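## Task

Join the printed parts so they match the assembly shown on the reference card.

## Robot and tools

Robot: two arms, left_arm and right_arm, on a table. Each ends in an identical five-finger right hand, so hand axes and motor numbers mean the same thing on both; they are not mirrored. Base positions in the scene frame: left_arm (+0.044, +0.678, +0.073) m, right_arm (-0.022, -0.608, +0.073) m, both almost unrotated. A two-camera stand sits behind the arms. show_instructions displays the card (reference image) for the scene.

Frames: the scene frame has its origin at table height midway between the arms, +z up, +x out over the table, and left_arm on the +y side. Image left and right do not match arm names. Each arm's hand poses, velocities and offsets use that arm's own base axes. Fixed cameras use the scene frame. Hand point: 0.05 m in front of the palm, 0.15 m from the wrist flange. Its +z runs along straight fingers, +y out of the palm, and +x across the palm away from the thumb. Straight fingertips reach 0.06 to 0.07 m past it. A wrist bracket on the little-finger side can strike things, and a level hand can have its wrist hanging below it.

A row has 28 numbers, each in [-1, 1], always for both arms. Numbers 1 to 14 are left_arm: dx, dy, dz, rx, ry, rz, then little, ring, middle, index, thumb_bend, thumb_turn, force_limit, speed. Numbers 15 to 28 are the same fields for right_arm. Pose fields are offsets, not poses. They count from that arm's Hand target at the start of the action or move, along its base axes. 1.0 equals 0.6 m for dx, dy, dz and 180 degrees for rx, ry, rz, which together form one rotation vector. Six zeros hold the arm at its Hand target. Repeating an offset moves the arm again. The controller clips orientation to within 32 degrees of the measured one. Hand fields are absolute motor targets: -1 open or straight, +1 closed. For thumb_turn, +1 puts the thumb in front of the palm, opposite the fingers, and -1 puts it beside the palm. force_limit runs from about 0 N at -1 to 10 N at +1 (15 N for the thumb motors). speed grows from nearly 0 at -1 to full at +0.48 and stays full above that. No value means unchanged. To keep a hand as it is, resend the last eight numbers you sent it. If you have sent none, use hand_measured plus hand_force_limit and hand_speed. A thumb in front plus closing fingers holds objects about 0.035 to 0.065 m thick, or handles down to 0.025 m. For gentle grips close at speed -0.94 or lower. To squeeze harder, raise force_limit and send a more-closed target.

execute_actions(actions, cameras): actions is a list of actions. Each action is up to 15 rows, one per 1/30 s step, and each row counts from the action's start pose. A short action repeats its last row. An empty list just returns state and images. cameras chooses images: null or ["all"] gives every camera, [] gives none.

move(target, speed, blend, stop_force, zero, blocking, cameras): sends both hands along straight paths. target is one 28-number row, or up to 15 rows, all offsets from the same starting Hand targets. speed is in m/s, 0.002 to 3.2, default 0.25, one value or one per target. blend is in metres and rounds corners in a list. stop_force is in N, 4 to 120, and ends an arm's path when the wrist sensor feels that much push against the motion. zero (default true) re-zeros before the move. blocking=false returns after about 0.5 s, but not together with stop_force. Paths do not avoid obstacles. Go around a base rather than close past it. The result adds a move: line such as done, off_target, moving, held or fault, plus limits (paced means clipped, held means steps were withheld).

wait(seconds 0 to 10) lets time run. stop brakes a running move. zoom_image(camera, region [x0, y0, x1, y1] in pixels, at most 504 by 504) magnifies the newest image. Cameras: cam_head_left, cam_head_right, cam_high, cam_low (504x504), cam_left_wrist, cam_right_wrist (672x504 fisheye). zero_wrist_force(arm) re-zeros one wrist sensor. finished_scene(scene 1 or 2) ends the scene and cannot be undone. Only call it when the assembly holds on its own.

Results: end_effector_position in m and quat_wxyz in the base frame, velocities, and Hand target (the last commanded pose after clipping). The hand often stops short of the Hand target; send the missing distance as an offset. Also: joint positions and torques, Wrist force and Wrist torque in the hand's axes plus a peak line, hand_measured, hand_stopped_by (moving, target, force, stalled, fault), hand_load_n (positive means the finger is pushed open), and motor temperatures.

Avoid: dropping parts or releasing them while they move; letting anything leave the table; fast impacts and hard presses. About 150 N of outside force, or joint contact torque over its limit (wrist joints 49.6 N m, elbow 138 N m), stops the arm for 10 s. Arms touching or pressing each other can fail the scene. A hand gripping the other hand's fingers counts. Stiff arms fault if commanded even slightly past firm contact, so approach slowly with stop_force. At 85 °C a motor brakes its arm for 30 to 60 s, so do not hold stretched poses or push into unreachable targets. Time spent thinking counts, so work efficiently.

Each tool is called as name(argument=value, ...), one argument or row to a line, values as JSON.

## Session

execute_actions(
  actions=[],
)

show_instructions(
)

zoom_image(
  camera="cam_head_left",
  region=[20, 190, 300, 430],
)

zoom_image(
  camera="cam_high",
  region=[150, 130, 430, 360],
)

Scene clock: 0.00 s.
left_arm: end_effector_position=(+0.5365, -0.6080, +0.1364) hand_measured=(-1.000, -1.000, -1.000, -1.000, -1.000, -1.000) hand_load_n=(+0.0, +0.0, +0.0, +0.0, +0.0, +0.0) hand_stopped_by=(target, target, target, target, target, target) hand_force_limit=0.00 hand_speed=-0.80 end_effector_quat_wxyz=(-0.051, +0.995, +0.082, +0.006) | right_arm: end_effector_position=(+0.7464, -0.2474, +0.0812) hand_measured=(-1.000, -1.000, -1.000, -1.000, -1.000, -1.000) hand_load_n=(+0.0, +0.0, +0.0, +0.0, +0.0, +0.0) hand_stopped_by=(target, target, target, target, target, target) hand_force_limit=0.00 hand_speed=-0.80 end_effector_quat_wxyz=(+0.327, +0.341, +0.759, -0.448)
Joint positions: left_arm=[-1.019 -0.887 1.353 1.19 1.515 0.386] | right_arm=[-0.314 -1.045 1.901 -0.159 2.498 -1.5]
Joint velocities: within noise
Joint torques (N m): no reading
Motor temperatures (°C): left_arm=[30 24 26 30 34 28] | right_arm=[25 30 29 34 31 31]
Wrist force (N): no reading
Wrist torque (N m): no reading
Wrist force, peak (N): no reading
Hand target: left_arm +0.5365, -0.6080, +0.1364; -0.051, +0.995, +0.082, +0.006 | right_arm +0.7464, -0.2474, +0.0812; +0.327, +0.341, +0.759, -0.448
camera_calibration:
cam_left_wrist: T_world_to_cam=[[0.411441, -0.906558, -0.0941705, -0.759377], [-0.768969, -0.400737, 0.498093, 0.0944291], [-0.489288, -0.132522, -0.861995, 0.408229], [0, 0, 0, 1]] pos_world=[0.584794, -0.596479, 0.233346]
cam_right_wrist: T_world_to_cam=[[0.646479, 0.408797, -0.644166, -0.329848], [0.545154, 0.343158, 0.764885, -0.383666], [0.533733, -0.845652, -0.00101282, -0.48939], [0, 0, 0, 1]] pos_world=[0.683601, -0.147355, 0.0804881]

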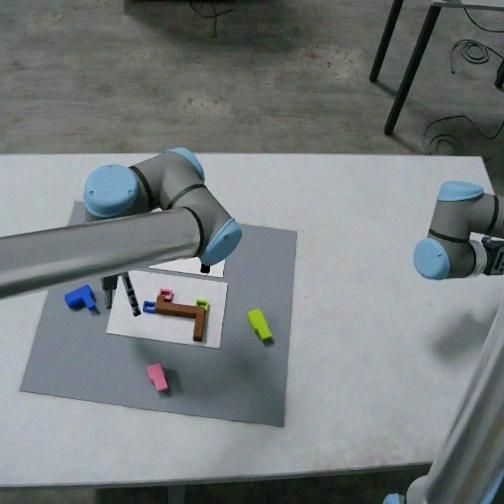

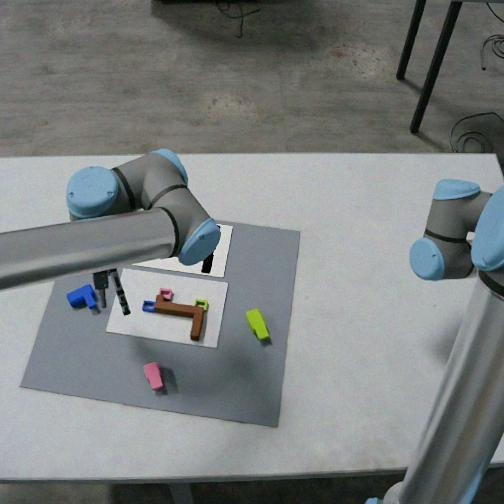

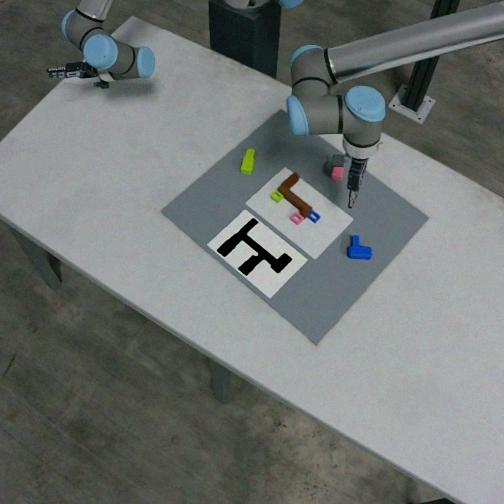

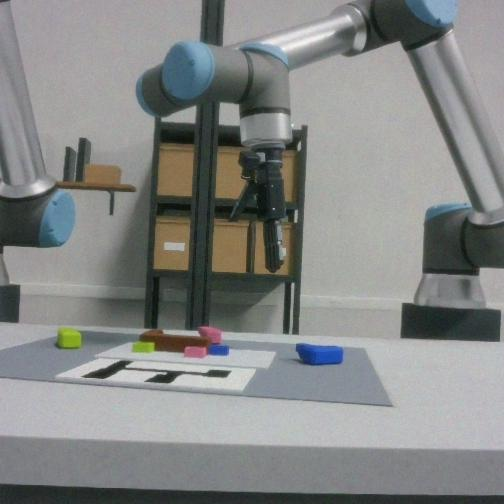

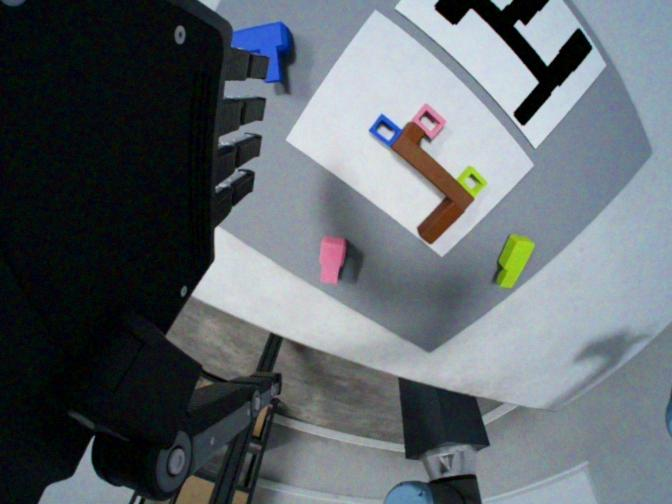

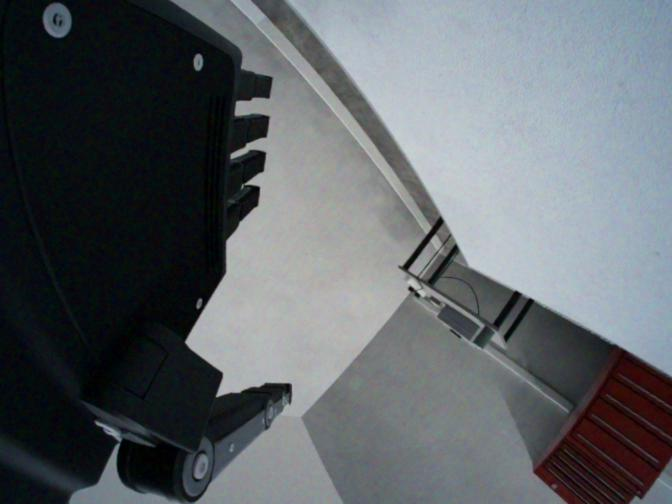

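Reference images for this scene: FIVE-FINGER HAND page 1.

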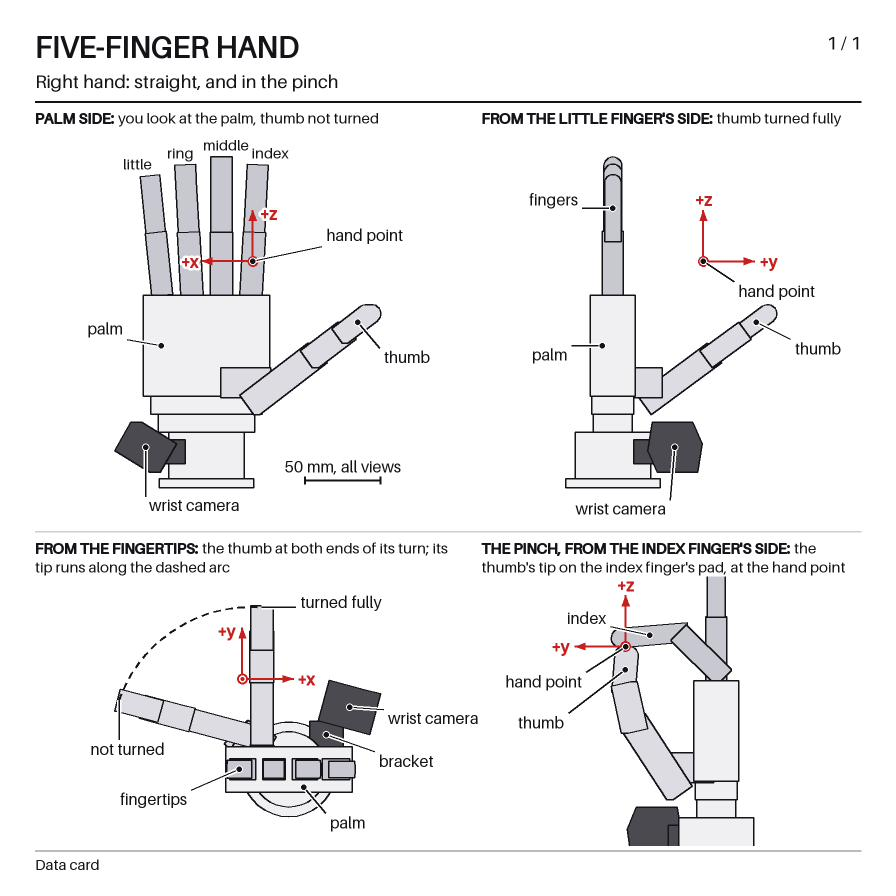

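Scaled by 1.800 from the camera's 504x504 image, which has a finer 720x720 frame.

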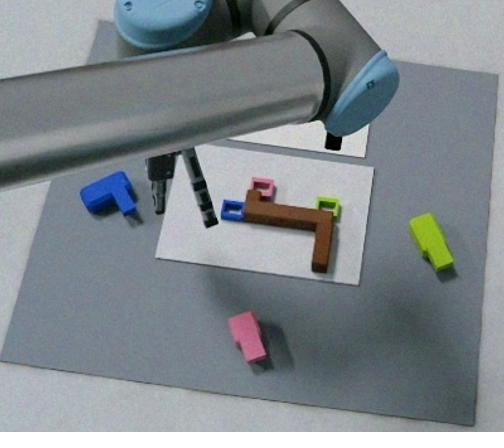

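Scaled by 1.800 from the camera's 504x504 image, which has a finer 720x720 frame.

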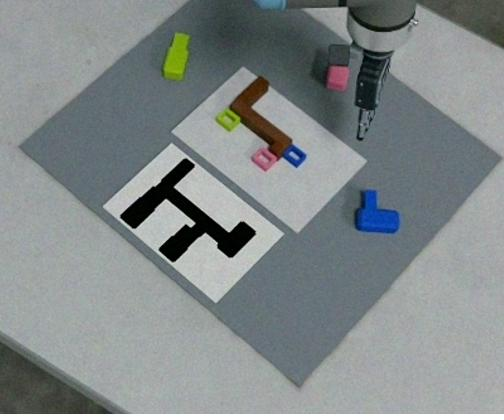

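move(
  target=[
    [0,0.2,0.3,0,0,0,-1,-1,-1,-1,-1,-1,0,-0.8, 0,0,0.3,0,0,0,-1,-1,-1,-1,-1,1,0,0],
    [0,0.75,0.4,0,0,0,-1,-1,-1,-1,-1,-1,0,-0.8, -0.35,0.85,0.3,0.405,-0.0558,-0.8,-1,-1,-0.3,-0.3,-1,1,0,0],
  ],
  speed=0.5,
  blend=0.03,
)

zoom_image(
  camera="cam_head_left",
  region=[105, 265, 225, 345],
)

zoom_image(
  camera="cam_head_left",
  region=[125, 340, 185, 400],
)

zoom_image(
  camera="cam_head_left",
  region=[50, 265, 110, 325],
)

zoom_image(
  camera="cam_head_left",
  region=[230, 290, 290, 350],
)

zoom_image(
  camera="cam_head_left",
  region=[125, 205, 235, 280],
)

zoom_image(
  camera="cam_low",
  region=[40, 310, 360, 390],
)

zoom_image(
  camera="cam_high",
  region=[230, 140, 380, 290],
)

Scene clock: 37.47 s.
left_arm: end_effector_position=(+0.5365, -0.1580, +0.3764) hand_measured=(-1.000, -1.000, -1.000, -1.000, -1.000, -1.000) hand_load_n=(+0.0, +0.0, +0.0, +0.0, +0.0, +0.0) hand_stopped_by=(target, target, target, target, target, target) hand_force_limit=0.00 hand_speed=-0.80 end_effector_quat_wxyz=(-0.051, +0.995, +0.082, +0.006) | right_arm: end_effector_position=(+0.5364, +0.2626, +0.2612) hand_measured=(-1.000, -1.000, -0.300, -0.300, -1.000, +1.000) hand_load_n=(+0.0, +0.0, +0.0, +0.0, +0.0, +0.0) hand_stopped_by=(target, target, target, target, target, target) hand_force_limit=0.00 hand_speed=0.00 end_effector_quat_wxyz=(-0.447, +0.894, +0.001, +0.000)
Joint positions: left_arm=[-0.526 -1.394 1.643 1.371 1.481 0.879] | right_arm=[-0.16 -1.257 1.848 1.188 0.66 1.307]
Joint torques (N m): left_arm=[-20.2 -36.26 -47.96 1.27 3.07 -2.7] | right_arm=[-11.03 -44.93 -47.27 0.91 -4.41 2.2]
Wrist force (N): left_arm=[0.1 0.2 0.0] | right_arm=[0.4 0.4 -0.3]
Wrist torque (N m): left_arm=[0.13 -0.02 -0.01] | right_arm=[0.11 -0.18 0.32]
Wrist force, peak (N): left_arm=[-0.7 2.1 2.7] | right_arm=[-2.4 -1.7 0.3]
Hand target: left_arm +0.5365, -0.1580, +0.3764; -0.051, +0.995, +0.082, +0.006 | right_arm +0.5364, +0.2626, +0.2612; -0.447, +0.894, +0.001, +0.000
Off the commanded pose: left_arm 0.000 m, 0 deg | right_arm 0.000 m, 0 deg.
move: done
camera_calibration:
cam_left_wrist: T_world_to_cam=[[0.411398, -0.90657, -0.0942489, -0.328763], [-0.768988, -0.400743, 0.498059, 0.155245], [-0.489295, -0.132424, -0.862006, 0.674766], [0, 0, 0, 1]] pos_world=[0.584794, -0.146479, 0.473346]
cam_right_wrist: T_world_to_cam=[[0.250862, -0.579312, -0.775542, 0.219417], [-0.837949, -0.531086, 0.12566, 0.556512], [-0.484676, 0.618341, -0.618663, 0.377281], [0, 0, 0, 1]] pos_world=[0.594144, 0.189377, 0.333646]

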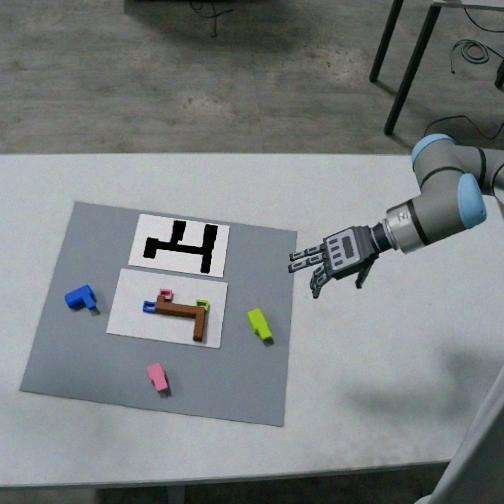

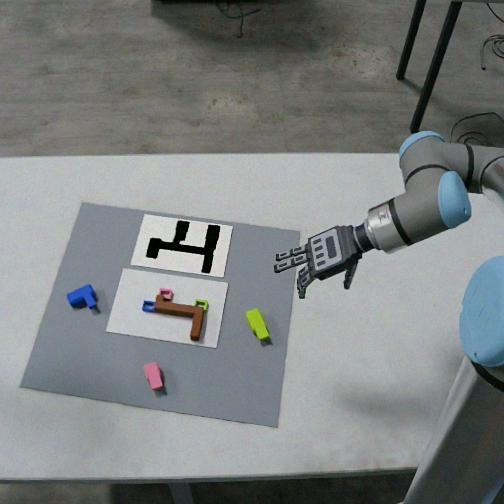

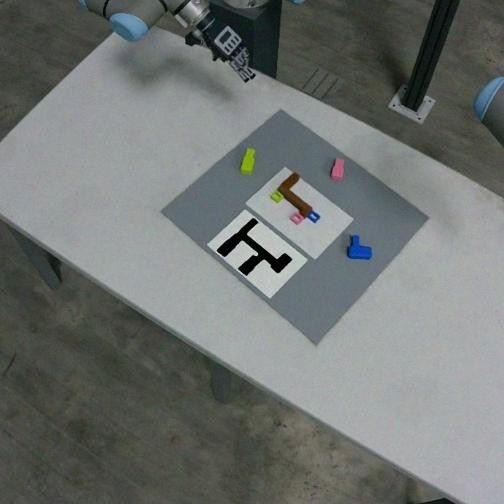

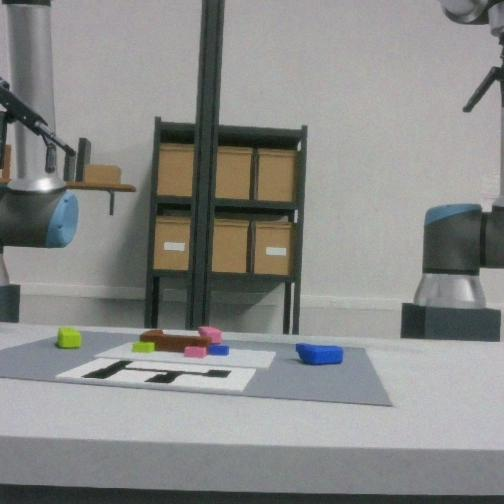

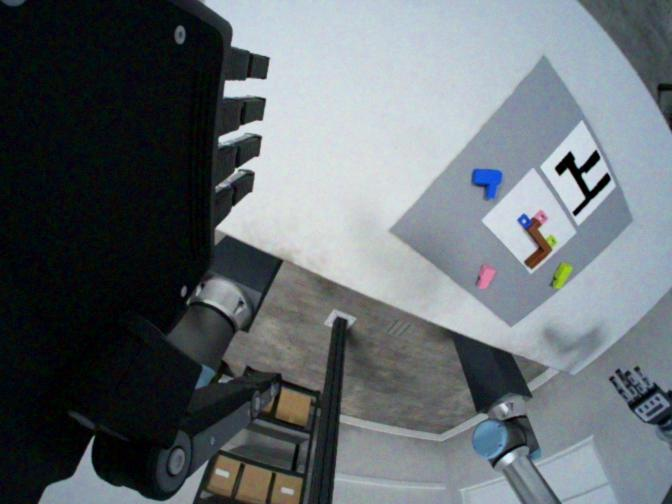

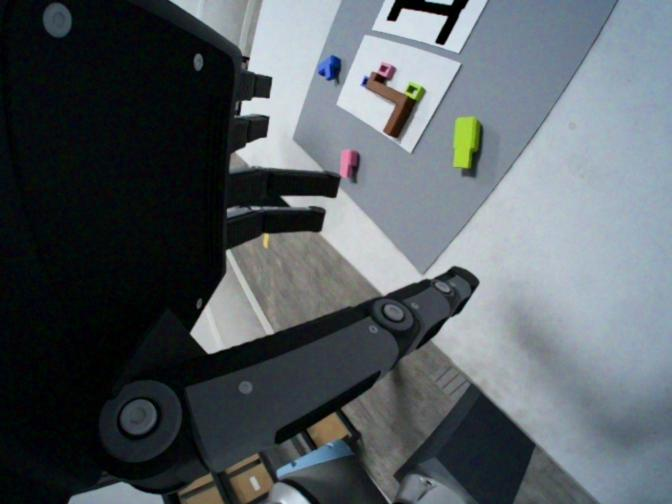

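Scaled by 4.200 from the camera's 504x504 image, which has a finer 720x720 frame.

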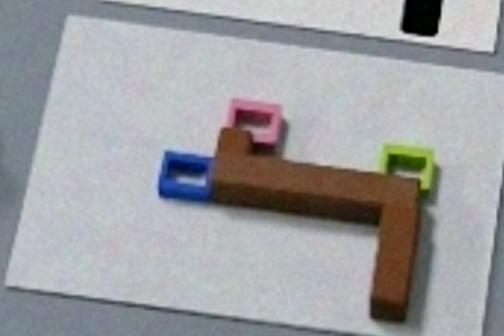

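Scaled by 8.400 from the camera's 504x504 image, which has a finer 720x720 frame.

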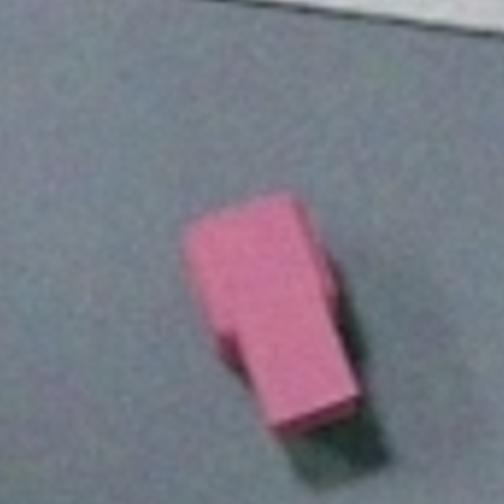

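Scaled by 8.400 from the camera's 504x504 image, which has a finer 720x720 frame.

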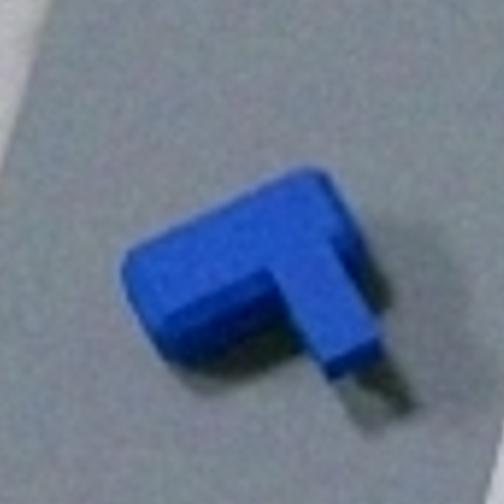

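Scaled by 8.400 from the camera's 504x504 image, which has a finer 720x720 frame.

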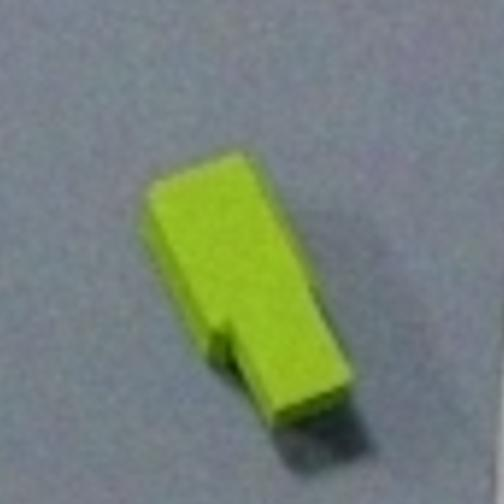

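Scaled by 4.582 from the camera's 504x504 image, which has a finer 720x720 frame.

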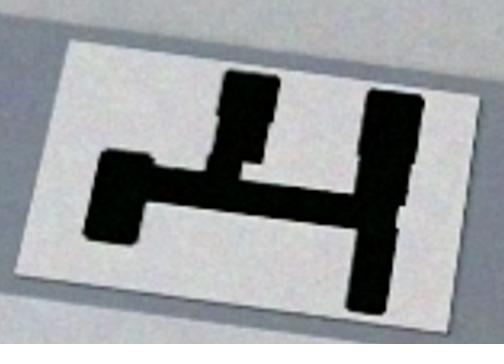

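Scaled by 1.575 from the camera's 504x504 image, which has a finer 720x720 frame.

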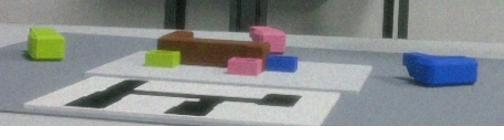

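Scaled by 3.360 from the camera's 504x504 image, which has a finer 720x720 frame.

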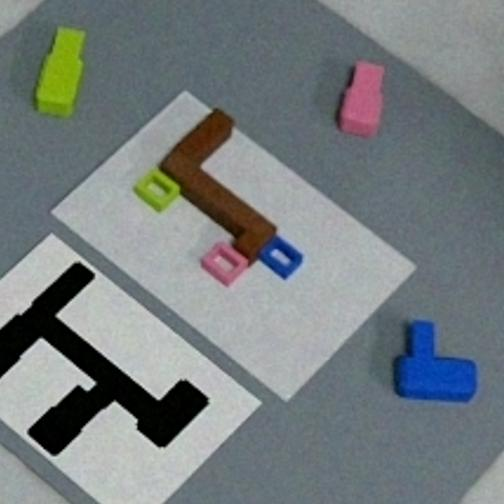

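move(
  target=[0,0,0,0,0,0,-1,-1,-1,-1,-1,-1,0,-0.8, -0.0388,0.6197,-0.33,0,0,0.0839,-1,-1,-0.3,-0.3,-1,1,0,0],
  speed=0.4,
  cameras=["cam_head_left","cam_right_wrist"],
)

zoom_image(
  camera="cam_right_wrist",
  region=[230, 130, 560, 370],
)

zoom_image(
  camera="cam_head_left",
  region=[105, 300, 225, 420],
)

Scene clock: 107.23 s.
left_arm: end_effector_position=(+0.5365, -0.1580, +0.3764) hand_measured=(-1.000, -1.000, -1.000, -1.000, -1.000, -1.000) hand_load_n=(+0.0, +0.0, +0.0, +0.0, +0.0, +0.0) hand_stopped_by=(target, target, target, target, target, target) hand_force_limit=0.00 hand_speed=-0.80 end_effector_quat_wxyz=(-0.051, +0.995, +0.082, +0.006) | right_arm: end_effector_position=(+0.5132, +0.6343, +0.0632) hand_measured=(-1.000, -1.000, -0.300, -0.300, -1.000, +1.000) hand_load_n=(+0.0, +0.0, +0.0, +0.0, +0.0, +0.0) hand_stopped_by=(target, target, target, target, target, target) hand_force_limit=0.00 hand_speed=0.00 end_effector_quat_wxyz=(-0.443, +0.887, +0.118, -0.058)
Joint positions: left_arm=[-0.526 -1.394 1.643 1.371 1.481 0.879] | right_arm=[0.441 -0.866 1.521 0.684 0.665 1.861]
Joint torques (N m): left_arm=[-19.47 -36.03 -47.92 0.69 3.55 -2.46] | right_arm=[14.92 -68.74 -29.53 4.98 -5.13 0.15]
Wrist force (N): left_arm=[0.2 0.1 -0.2] | right_arm=[0.7 -0.2 -0.2]
Wrist torque (N m): left_arm=[0.13 -0.03 -0.01] | right_arm=[0.04 -0.21 0.33]
Wrist force, peak (N): left_arm=[0.2 0.7 -0.3] | right_arm=[0.6 1.1 -3.5]
Hand target: left_arm +0.5365, -0.1580, +0.3764; -0.051, +0.995, +0.082, +0.006 | right_arm +0.5131, +0.6345, +0.0632; -0.443, +0.887, +0.118, -0.058
Off the commanded pose: left_arm 0.000 m, 0 deg | right_arm 0.000 m, 0 deg.
move: done
camera_calibration:
cam_right_wrist: T_world_to_cam=[[0.393194, -0.494151, -0.77538, 0.159894], [-0.670797, -0.730919, 0.125657, 0.800409], [-0.628833, 0.470715, -0.618867, 0.181371], [0, 0, 0, 1]] pos_world=[0.588094, 0.578671, 0.135646]
Images, in order (width x height): cam_head_left 504x504, cam_right_wrist 672x504.

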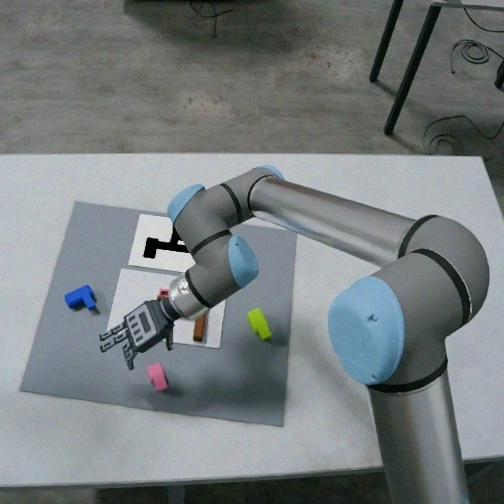

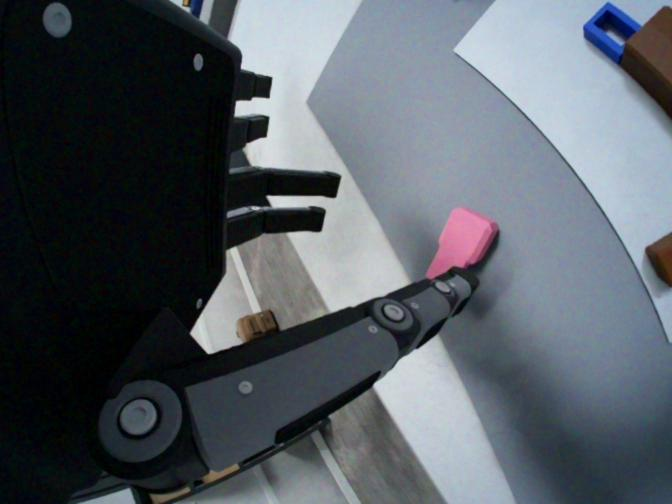

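Scaled by 1.527 from the camera's 672x504 image, which has a finer 960x720 frame.

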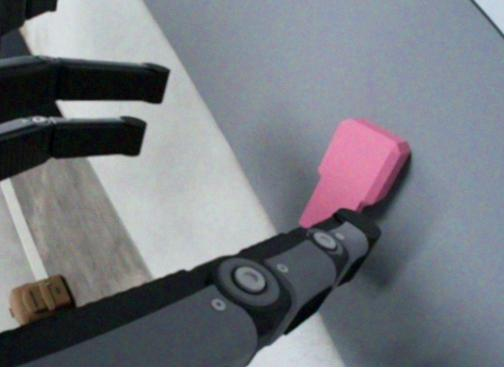

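Scaled by 4.200 from the camera's 504x504 image, which has a finer 720x720 frame.

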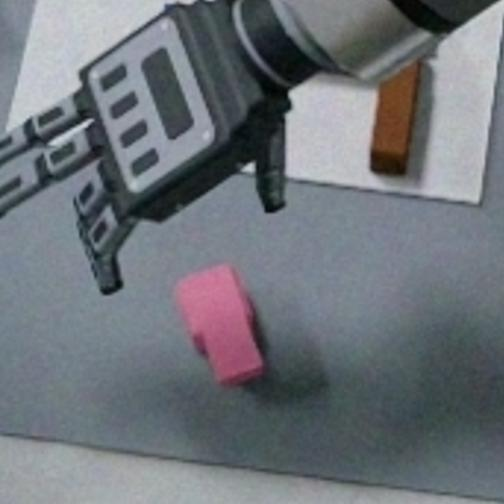

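move(
  target=[0,0,0,0,0,0,-1,-1,-1,-1,-1,-1,0,-0.8, 0,0.005,-0.167,0,0,0,-1,-1,-0.3,-0.3,-1,1,0,0],
  speed=0.12,
  stop_force=7,
  cameras=[],
)

move(
  target=[
    [0,0,0,0,0,0,-1,-1,-1,-1,-1,-1,0,-0.8, 0,0,0,0,0,0,-1,-1,0.4,0.4,-0.1,1,-0.4,-0.85],
    [0,0,0,0,0,0,-1,-1,-1,-1,-1,-1,0,-0.8, 0,0,0,0,0,0,-1,-1,0.5,0.5,0,1,-0.1,-0.88],
  ],
  cameras=["cam_head_left","cam_low","cam_right_wrist"],
)

zoom_image(
  camera="cam_head_left",
  region=[125, 330, 205, 410],
)

zoom_image(
  camera="cam_right_wrist",
  region=[230, 130, 560, 370],
)

Scene clock: 129.30 s.
left_arm: end_effector_position=(+0.5365, -0.1580, +0.3764) hand_measured=(-1.000, -1.000, -1.000, -1.000, -1.000, -1.000) hand_load_n=(+0.0, +0.0, +0.0, +0.0, +0.0, +0.0) hand_stopped_by=(target, target, target, target, target, target) hand_force_limit=0.00 hand_speed=-0.80 end_effector_quat_wxyz=(-0.051, +0.995, +0.082, +0.006) | right_arm: end_effector_position=(+0.5131, +0.6375, -0.0370) hand_measured=(-1.000, -1.000, -0.300, -0.300, -1.000, +1.000) hand_load_n=(+0.0, +0.0, +0.0, +0.0, +0.0, +0.0) hand_stopped_by=(target, target, target, target, target, target) hand_force_limit=0.00 hand_speed=0.00 end_effector_quat_wxyz=(-0.443, +0.887, +0.118, -0.058)
Joint positions: left_arm=[-0.526 -1.394 1.643 1.371 1.481 0.879] | right_arm=[0.445 -0.757 1.536 0.555 0.665 1.867]
Joint torques (N m): left_arm=[-19.49 -35.71 -47.78 0.77 3.66 -2.5] | right_arm=[-0.21 -94.15 -43.28 6.48 0.22 -0.96]
Wrist force (N): left_arm=[-0.2 0.2 -0.1] | right_arm=[0.4 -0.5 0.0]
Wrist torque (N m): left_arm=[0.13 0.02 -0.03] | right_arm=[-0.02 -0.20 -0.08]
Wrist force, peak (N): left_arm=[0.6 0.4 0.4] | right_arm=[0.6 -1.5 -1.3]
Hand target: left_arm +0.5365, -0.1580, +0.3764; -0.051, +0.995, +0.082, +0.006 | right_arm +0.5131, +0.6375, -0.0370; -0.443, +0.887, +0.118, -0.058
Off the commanded pose: left_arm 0.000 m, 0 deg | right_arm 0.000 m, 0 deg.
move: done
No camera images: "cameras" was empty.

Scene clock: 131.30 s.
left_arm: end_effector_position=(+0.5365, -0.1580, +0.3764) hand_measured=(-1.000, -1.000, -1.000, -1.000, -1.000, -1.000) hand_load_n=(+0.0, +0.0, +0.0, +0.0, +0.0, +0.0) hand_stopped_by=(target, target, target, target, target, target) hand_force_limit=0.00 hand_speed=-0.80 end_effector_quat_wxyz=(-0.051, +0.995, +0.082, +0.006) | right_arm: end_effector_position=(+0.5131, +0.6374, -0.0370) hand_measured=(-1.000, -1.000, +0.164, +0.222, -0.770, +1.000) hand_load_n=(+0.0, +0.0, +5.5, +5.0, +12.5, +0.0) hand_stopped_by=(target, target, force, force, force, target) hand_force_limit=-0.10 hand_speed=-0.88 end_effector_quat_wxyz=(-0.443, +0.887, +0.118, -0.058)
Joint positions: left_arm=[-0.526 -1.394 1.643 1.371 1.481 0.879] | right_arm=[0.445 -0.757 1.536 0.555 0.665 1.867]
Joint torques (N m): left_arm=[-19.35 -36.16 -48.1 0.47 3.68 -2.29] | right_arm=[-11.18 -92.88 -40.95 5.21 -2.83 -1.04]
Wrist force (N): left_arm=[0.3 0.3 0.2] | right_arm=[0.3 -2.2 -1.1]
Wrist torque (N m): left_arm=[0.14 -0.05 0.00] | right_arm=[-0.05 -0.17 -0.10]
Wrist force, peak (N): left_arm=[0.3 0.4 0.6] | right_arm=[0.4 -2.9 -1.0]
Hand target: left_arm +0.5365, -0.1580, +0.3764; -0.051, +0.995, +0.082, +0.006 | right_arm +0.5131, +0.6375, -0.0370; -0.443, +0.887, +0.118, -0.058
Off the commanded pose: left_arm 0.000 m, 0 deg | right_arm 0.000 m, 0 deg.
move: done
camera_calibration:
cam_right_wrist: T_world_to_cam=[[0.393107, -0.493975, -0.775535, 0.0837253], [-0.67066, -0.731039, 0.125686, 0.815187], [-0.629032, 0.470713, -0.618667, 0.117949], [0, 0, 0, 1]] pos_world=[0.587995, 0.581772, 0.0354456]
Images, in order (width x height): cam_head_left 504x504, cam_low 504x504, cam_right_wrist 672x504.

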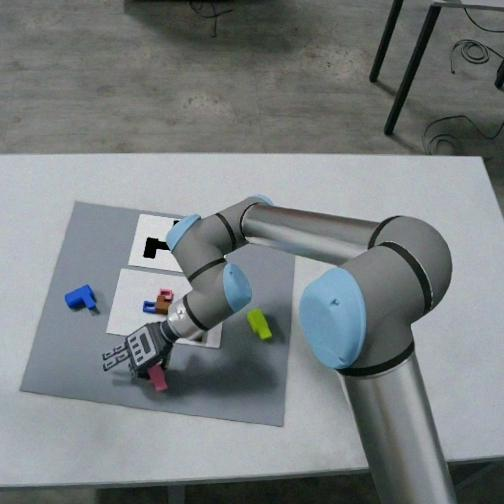

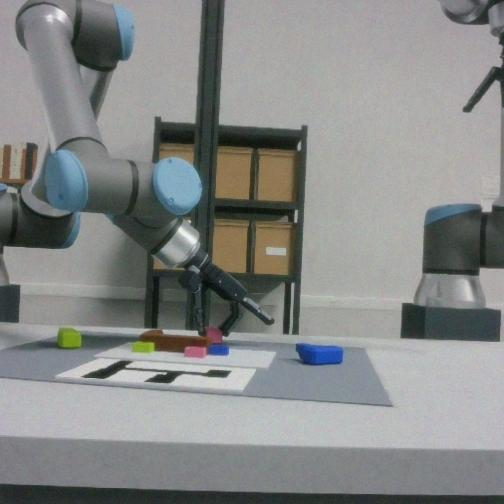

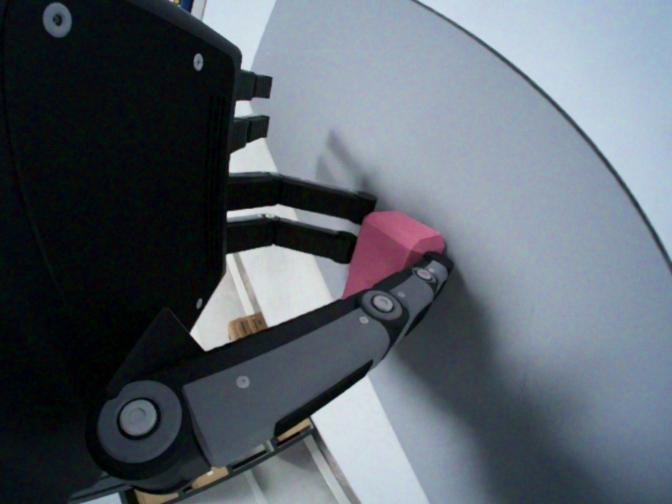

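Scaled by 6.300 from the camera's 504x504 image, which has a finer 720x720 frame.

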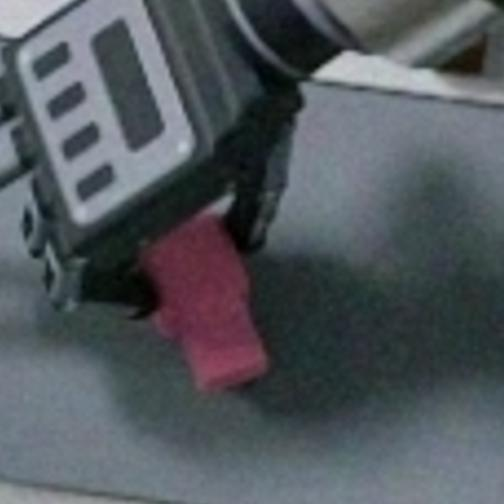

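Scaled by 1.527 from the camera's 672x504 image, which has a finer 960x720 frame.

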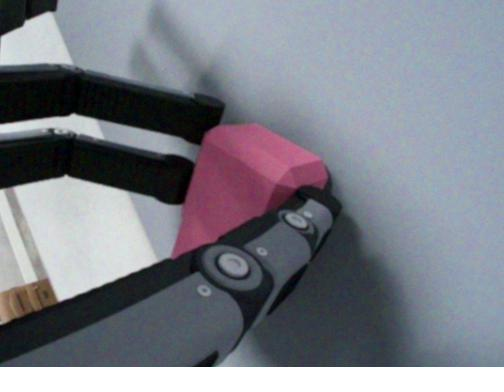

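move(
  target=[
    [0,0,0,0,0,0,-1,-1,-1,-1,-1,-1,0,-0.8, 0,0,0.14,0,0,0,-1,-1,0.5,0.5,0,1,-0.1,-0.88],
    [0,0,0,0,0,0,-1,-1,-1,-1,-1,-1,0,-0.8, 0.4105,-0.0773,0.14,0,0,-0.1567,-1,-1,0.5,0.5,0,1,-0.1,-0.88],
    [0,0,0,0,0,0,-1,-1,-1,-1,-1,-1,0,-0.8, 0.4105,-0.0773,0.057,0,0,-0.1567,-1,-1,0.5,0.5,0,1,-0.1,-0.88],
  ],
  speed=[0.1,0.25,0.1],
  cameras=["cam_head_left","cam_head_right","cam_low","cam_high"],
)

zoom_image(
  camera="cam_head_left",
  region=[125, 250, 205, 330],
)

zoom_image(
  camera="cam_head_right",
  region=[125, 250, 205, 330],
)

zoom_image(
  camera="cam_low",
  region=[150, 300, 250, 380],
)

Scene clock: 158.03 s.
left_arm: end_effector_position=(+0.5365, -0.1580, +0.3764) hand_measured=(-1.000, -1.000, -1.000, -1.000, -1.000, -1.000) hand_load_n=(+0.0, +0.0, +0.0, +0.0, +0.0, +0.0) hand_stopped_by=(target, target, target, target, target, target) hand_force_limit=0.00 hand_speed=-0.80 end_effector_quat_wxyz=(-0.051, +0.995, +0.082, +0.006) | right_arm: end_effector_position=(+0.7593, +0.5910, -0.0031) hand_measured=(-1.000, -1.000, +0.164, +0.222, -0.770, +1.000) hand_load_n=(+0.0, +0.0, +5.5, +4.5, +13.0, +0.0) hand_stopped_by=(target, target, force, force, force, target) hand_force_limit=-0.10 hand_speed=-0.88 end_effector_quat_wxyz=(-0.444, +0.889, -0.102, +0.051)
Joint positions: left_arm=[-0.526 -1.394 1.643 1.371 1.481 0.879] | right_arm=[0.297 -0.724 1.307 0.398 0.807 2.338]
Joint torques (N m): left_arm=[-19.92 -35.84 -48.37 0.8 3.67 -2] | right_arm=[14.48 -104.96 -49.07 5.28 -4.09 2.03]
Wrist force (N): left_arm=[0.1 0.1 0.0] | right_arm=[0.4 -0.1 0.2]
Wrist torque (N m): left_arm=[0.11 -0.03 -0.01] | right_arm=[-0.04 -0.16 0.34]
Wrist force, peak (N): left_arm=[0.5 0.4 0.5] | right_arm=[0.4 -2.8 -1.2]
Hand target: left_arm +0.5365, -0.1580, +0.3764; -0.051, +0.995, +0.082, +0.006 | right_arm +0.7594, +0.5911, -0.0028; -0.444, +0.889, -0.101, +0.051
Off the commanded pose: left_arm 0.000 m, 0 deg | right_arm 0.000 m, 0 deg.
move: done
Images, in order (width x height): cam_head_left 504x504, cam_head_right 504x504, cam_high 504x504, cam_low 504x504.

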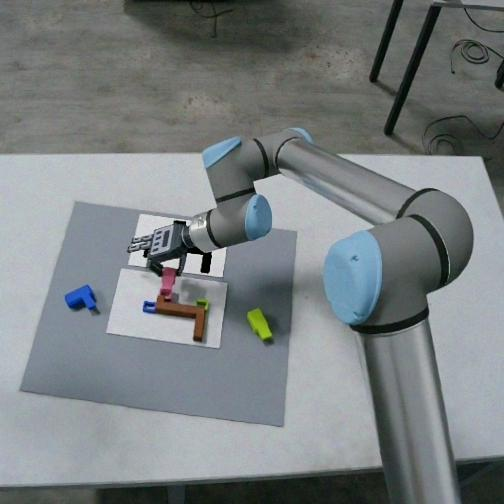

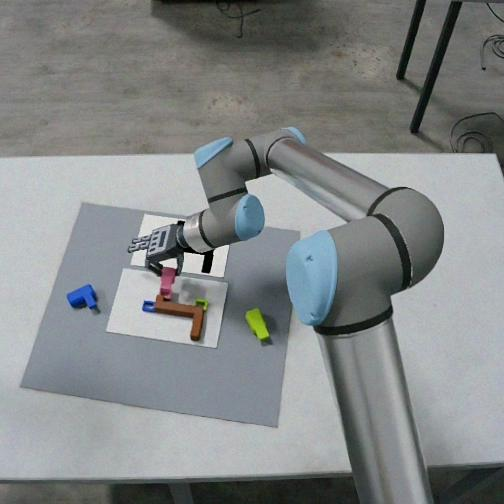

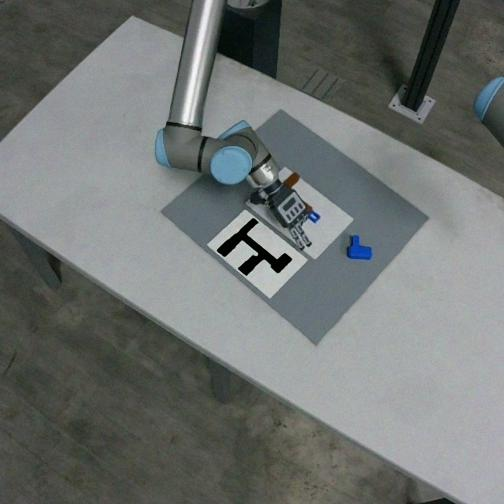

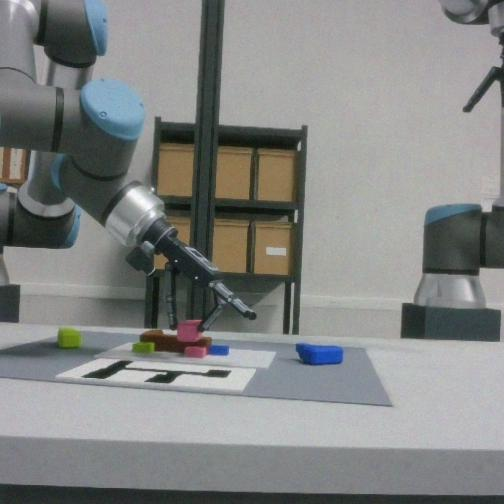

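Scaled by 6.300 from the camera's 504x504 image, which has a finer 720x720 frame.

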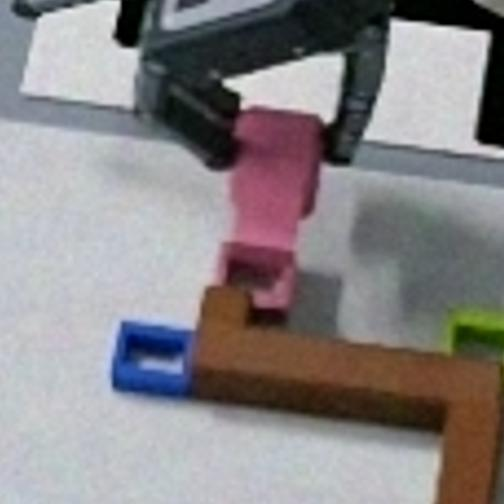

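Scaled by 6.300 from the camera's 504x504 image, which has a finer 720x720 frame.

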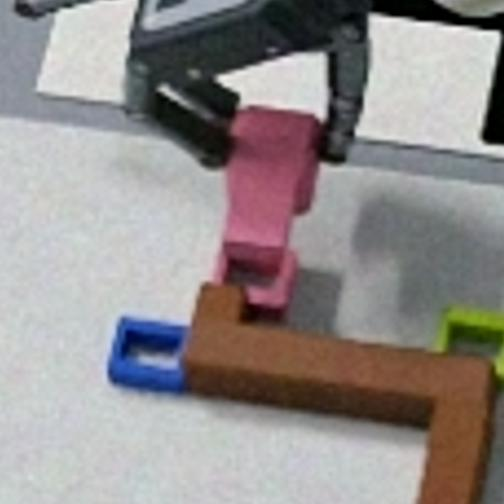

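Scaled by 5.040 from the camera's 504x504 image, which has a finer 720x720 frame.

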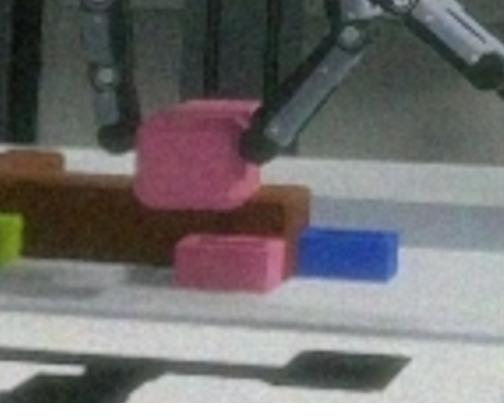

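move(
  target=[0,0,0,0,0,0,-1,-1,-1,-1,-1,-1,0,-0.8, -0.0095,0.0105,0,0,0,0,-1,-1,0.5,0.5,0,1,-0.1,-0.88],
  speed=0.05,
  cameras=[],
)

move(
  target=[0,0,0,0,0,0,-1,-1,-1,-1,-1,-1,0,-0.8, 0,0,-0.065,0,0,0,-1,-1,0.5,0.5,0,1,-0.1,-0.88],
  speed=0.03,
  stop_force=6,
  cameras=["cam_head_left","cam_head_right","cam_low"],
)

zoom_image(
  camera="cam_head_left",
  region=[125, 250, 205, 330],
)

zoom_image(
  camera="cam_low",
  region=[150, 300, 250, 380],
)

Scene clock: 190.93 s.
left_arm: end_effector_position=(+0.5365, -0.1580, +0.3764) hand_measured=(-1.000, -1.000, -1.000, -1.000, -1.000, -1.000) hand_load_n=(+0.0, +0.0, -0.5, +0.0, +0.0, +0.0) hand_stopped_by=(target, target, target, target, target, target) hand_force_limit=0.00 hand_speed=-0.80 end_effector_quat_wxyz=(-0.051, +0.995, +0.082, +0.006) | right_arm: end_effector_position=(+0.7536, +0.5975, -0.0028) hand_measured=(-1.000, -1.000, +0.164, +0.222, -0.770, +1.000) hand_load_n=(+0.0, +0.0, +5.5, +4.5, +13.0, +0.5) hand_stopped_by=(target, target, force, force, force, target) hand_force_limit=-0.10 hand_speed=-0.88 end_effector_quat_wxyz=(-0.444, +0.889, -0.101, +0.051)
Joint positions: left_arm=[-0.526 -1.394 1.643 1.371 1.481 0.879] | right_arm=[0.306 -0.729 1.314 0.389 0.812 2.348]
Joint torques (N m): left_arm=[-20.23 -37.24 -48.14 0.74 3.67 -2.1] | right_arm=[-10.65 -94.73 -29.91 2.7 0.64 -0.83]
Wrist force (N): left_arm=[0.3 0.2 0.2] | right_arm=[0.6 0.1 0.3]
Wrist torque (N m): left_arm=[0.12 -0.06 0.00] | right_arm=[-0.02 -0.19 0.03]
Wrist force, peak (N): left_arm=[0.7 0.1 0.2] | right_arm=[0.9 -0.2 0.5]
Hand target: left_arm +0.5365, -0.1580, +0.3764; -0.051, +0.995, +0.082, +0.006 | right_arm +0.7537, +0.5974, -0.0028; -0.444, +0.889, -0.101, +0.051
Off the commanded pose: left_arm 0.000 m, 0 deg | right_arm 0.000 m, 0 deg.
move: done
No camera images: "cameras" was empty.

Scene clock: 192.87 s.
left_arm: end_effector_position=(+0.5365, -0.1580, +0.3764) hand_measured=(-1.000, -1.000, -1.000, -1.000, -1.000, -1.000) hand_load_n=(+0.0, +0.0, +0.0, +0.0, +0.0, +0.0) hand_stopped_by=(target, target, target, target, target, target) hand_force_limit=0.00 hand_speed=-0.80 end_effector_quat_wxyz=(-0.051, +0.995, +0.082, +0.006) | right_arm: end_effector_position=(+0.7538, +0.5974, -0.0199) hand_measured=(-1.000, -1.000, +0.164, +0.222, -0.770, +1.000) hand_load_n=(+0.0, +0.0, +5.0, +5.5, +13.5, -1.5) hand_stopped_by=(target, target, force, force, force, target) hand_force_limit=-0.10 hand_speed=-0.88 end_effector_quat_wxyz=(-0.444, +0.889, -0.101, +0.052)
Joint positions: left_arm=[-0.526 -1.394 1.643 1.371 1.481 0.879] | right_arm=[0.306 -0.712 1.318 0.368 0.812 2.348]
Joint torques (N m): left_arm=[-22.26 -38.23 -48 0.82 3.63 -2.03] | right_arm=[7.36 -106.54 -48.94 1.45 1.36 -0.92]
Wrist force (N): left_arm=[0.0 0.2 0.2] | right_arm=[0.5 0.2 0.4]
Wrist torque (N m): left_arm=[0.12 -0.02 -0.01] | right_arm=[0.00 -0.17 0.05]
Wrist force, peak (N): left_arm=[0.3 0.4 0.6] | right_arm=[8.8 -10.4 -3.9]
Hand target: left_arm +0.5365, -0.1580, +0.3764; -0.051, +0.995, +0.082, +0.006 | right_arm +0.7538, +0.5974, -0.0199; -0.444, +0.889, -0.101, +0.052 (not the last commanded pose)
Off the commanded pose: left_arm 0.000 m, 0 deg | right_arm 0.022 m, 0 deg.
move: contact (right_arm)
Images, in order (width x height): cam_head_left 504x504, cam_head_right 504x504, cam_low 504x504.

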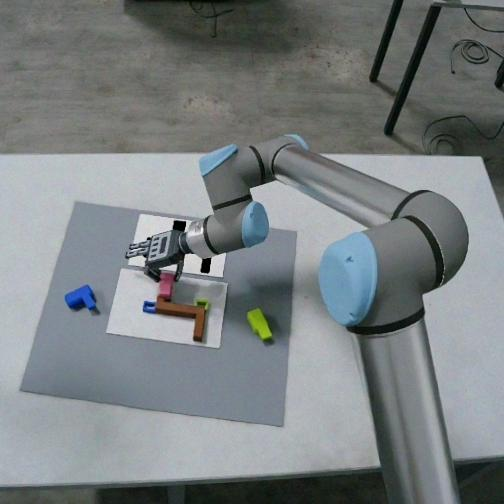

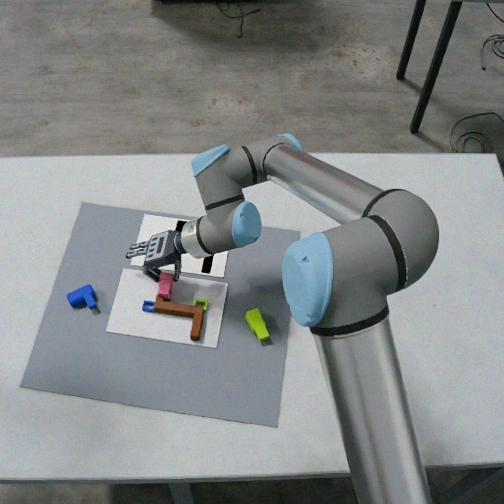

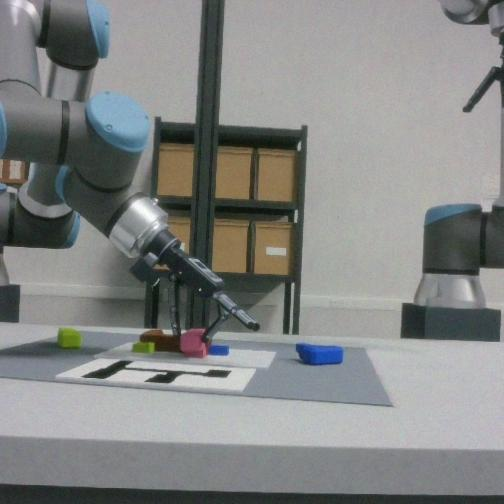

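Scaled by 6.300 from the camera's 504x504 image, which has a finer 720x720 frame.

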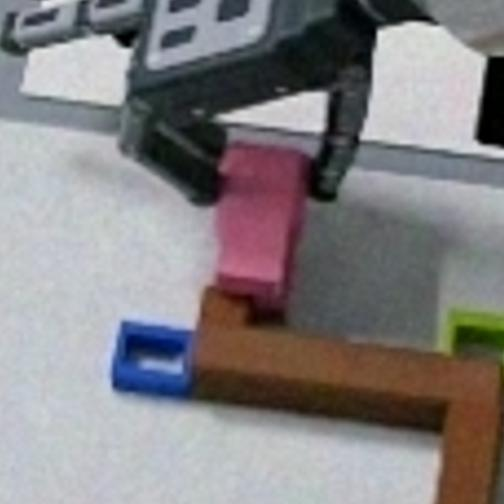

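Scaled by 5.040 from the camera's 504x504 image, which has a finer 720x720 frame.

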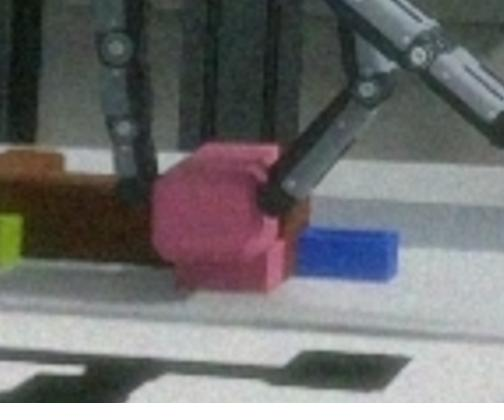

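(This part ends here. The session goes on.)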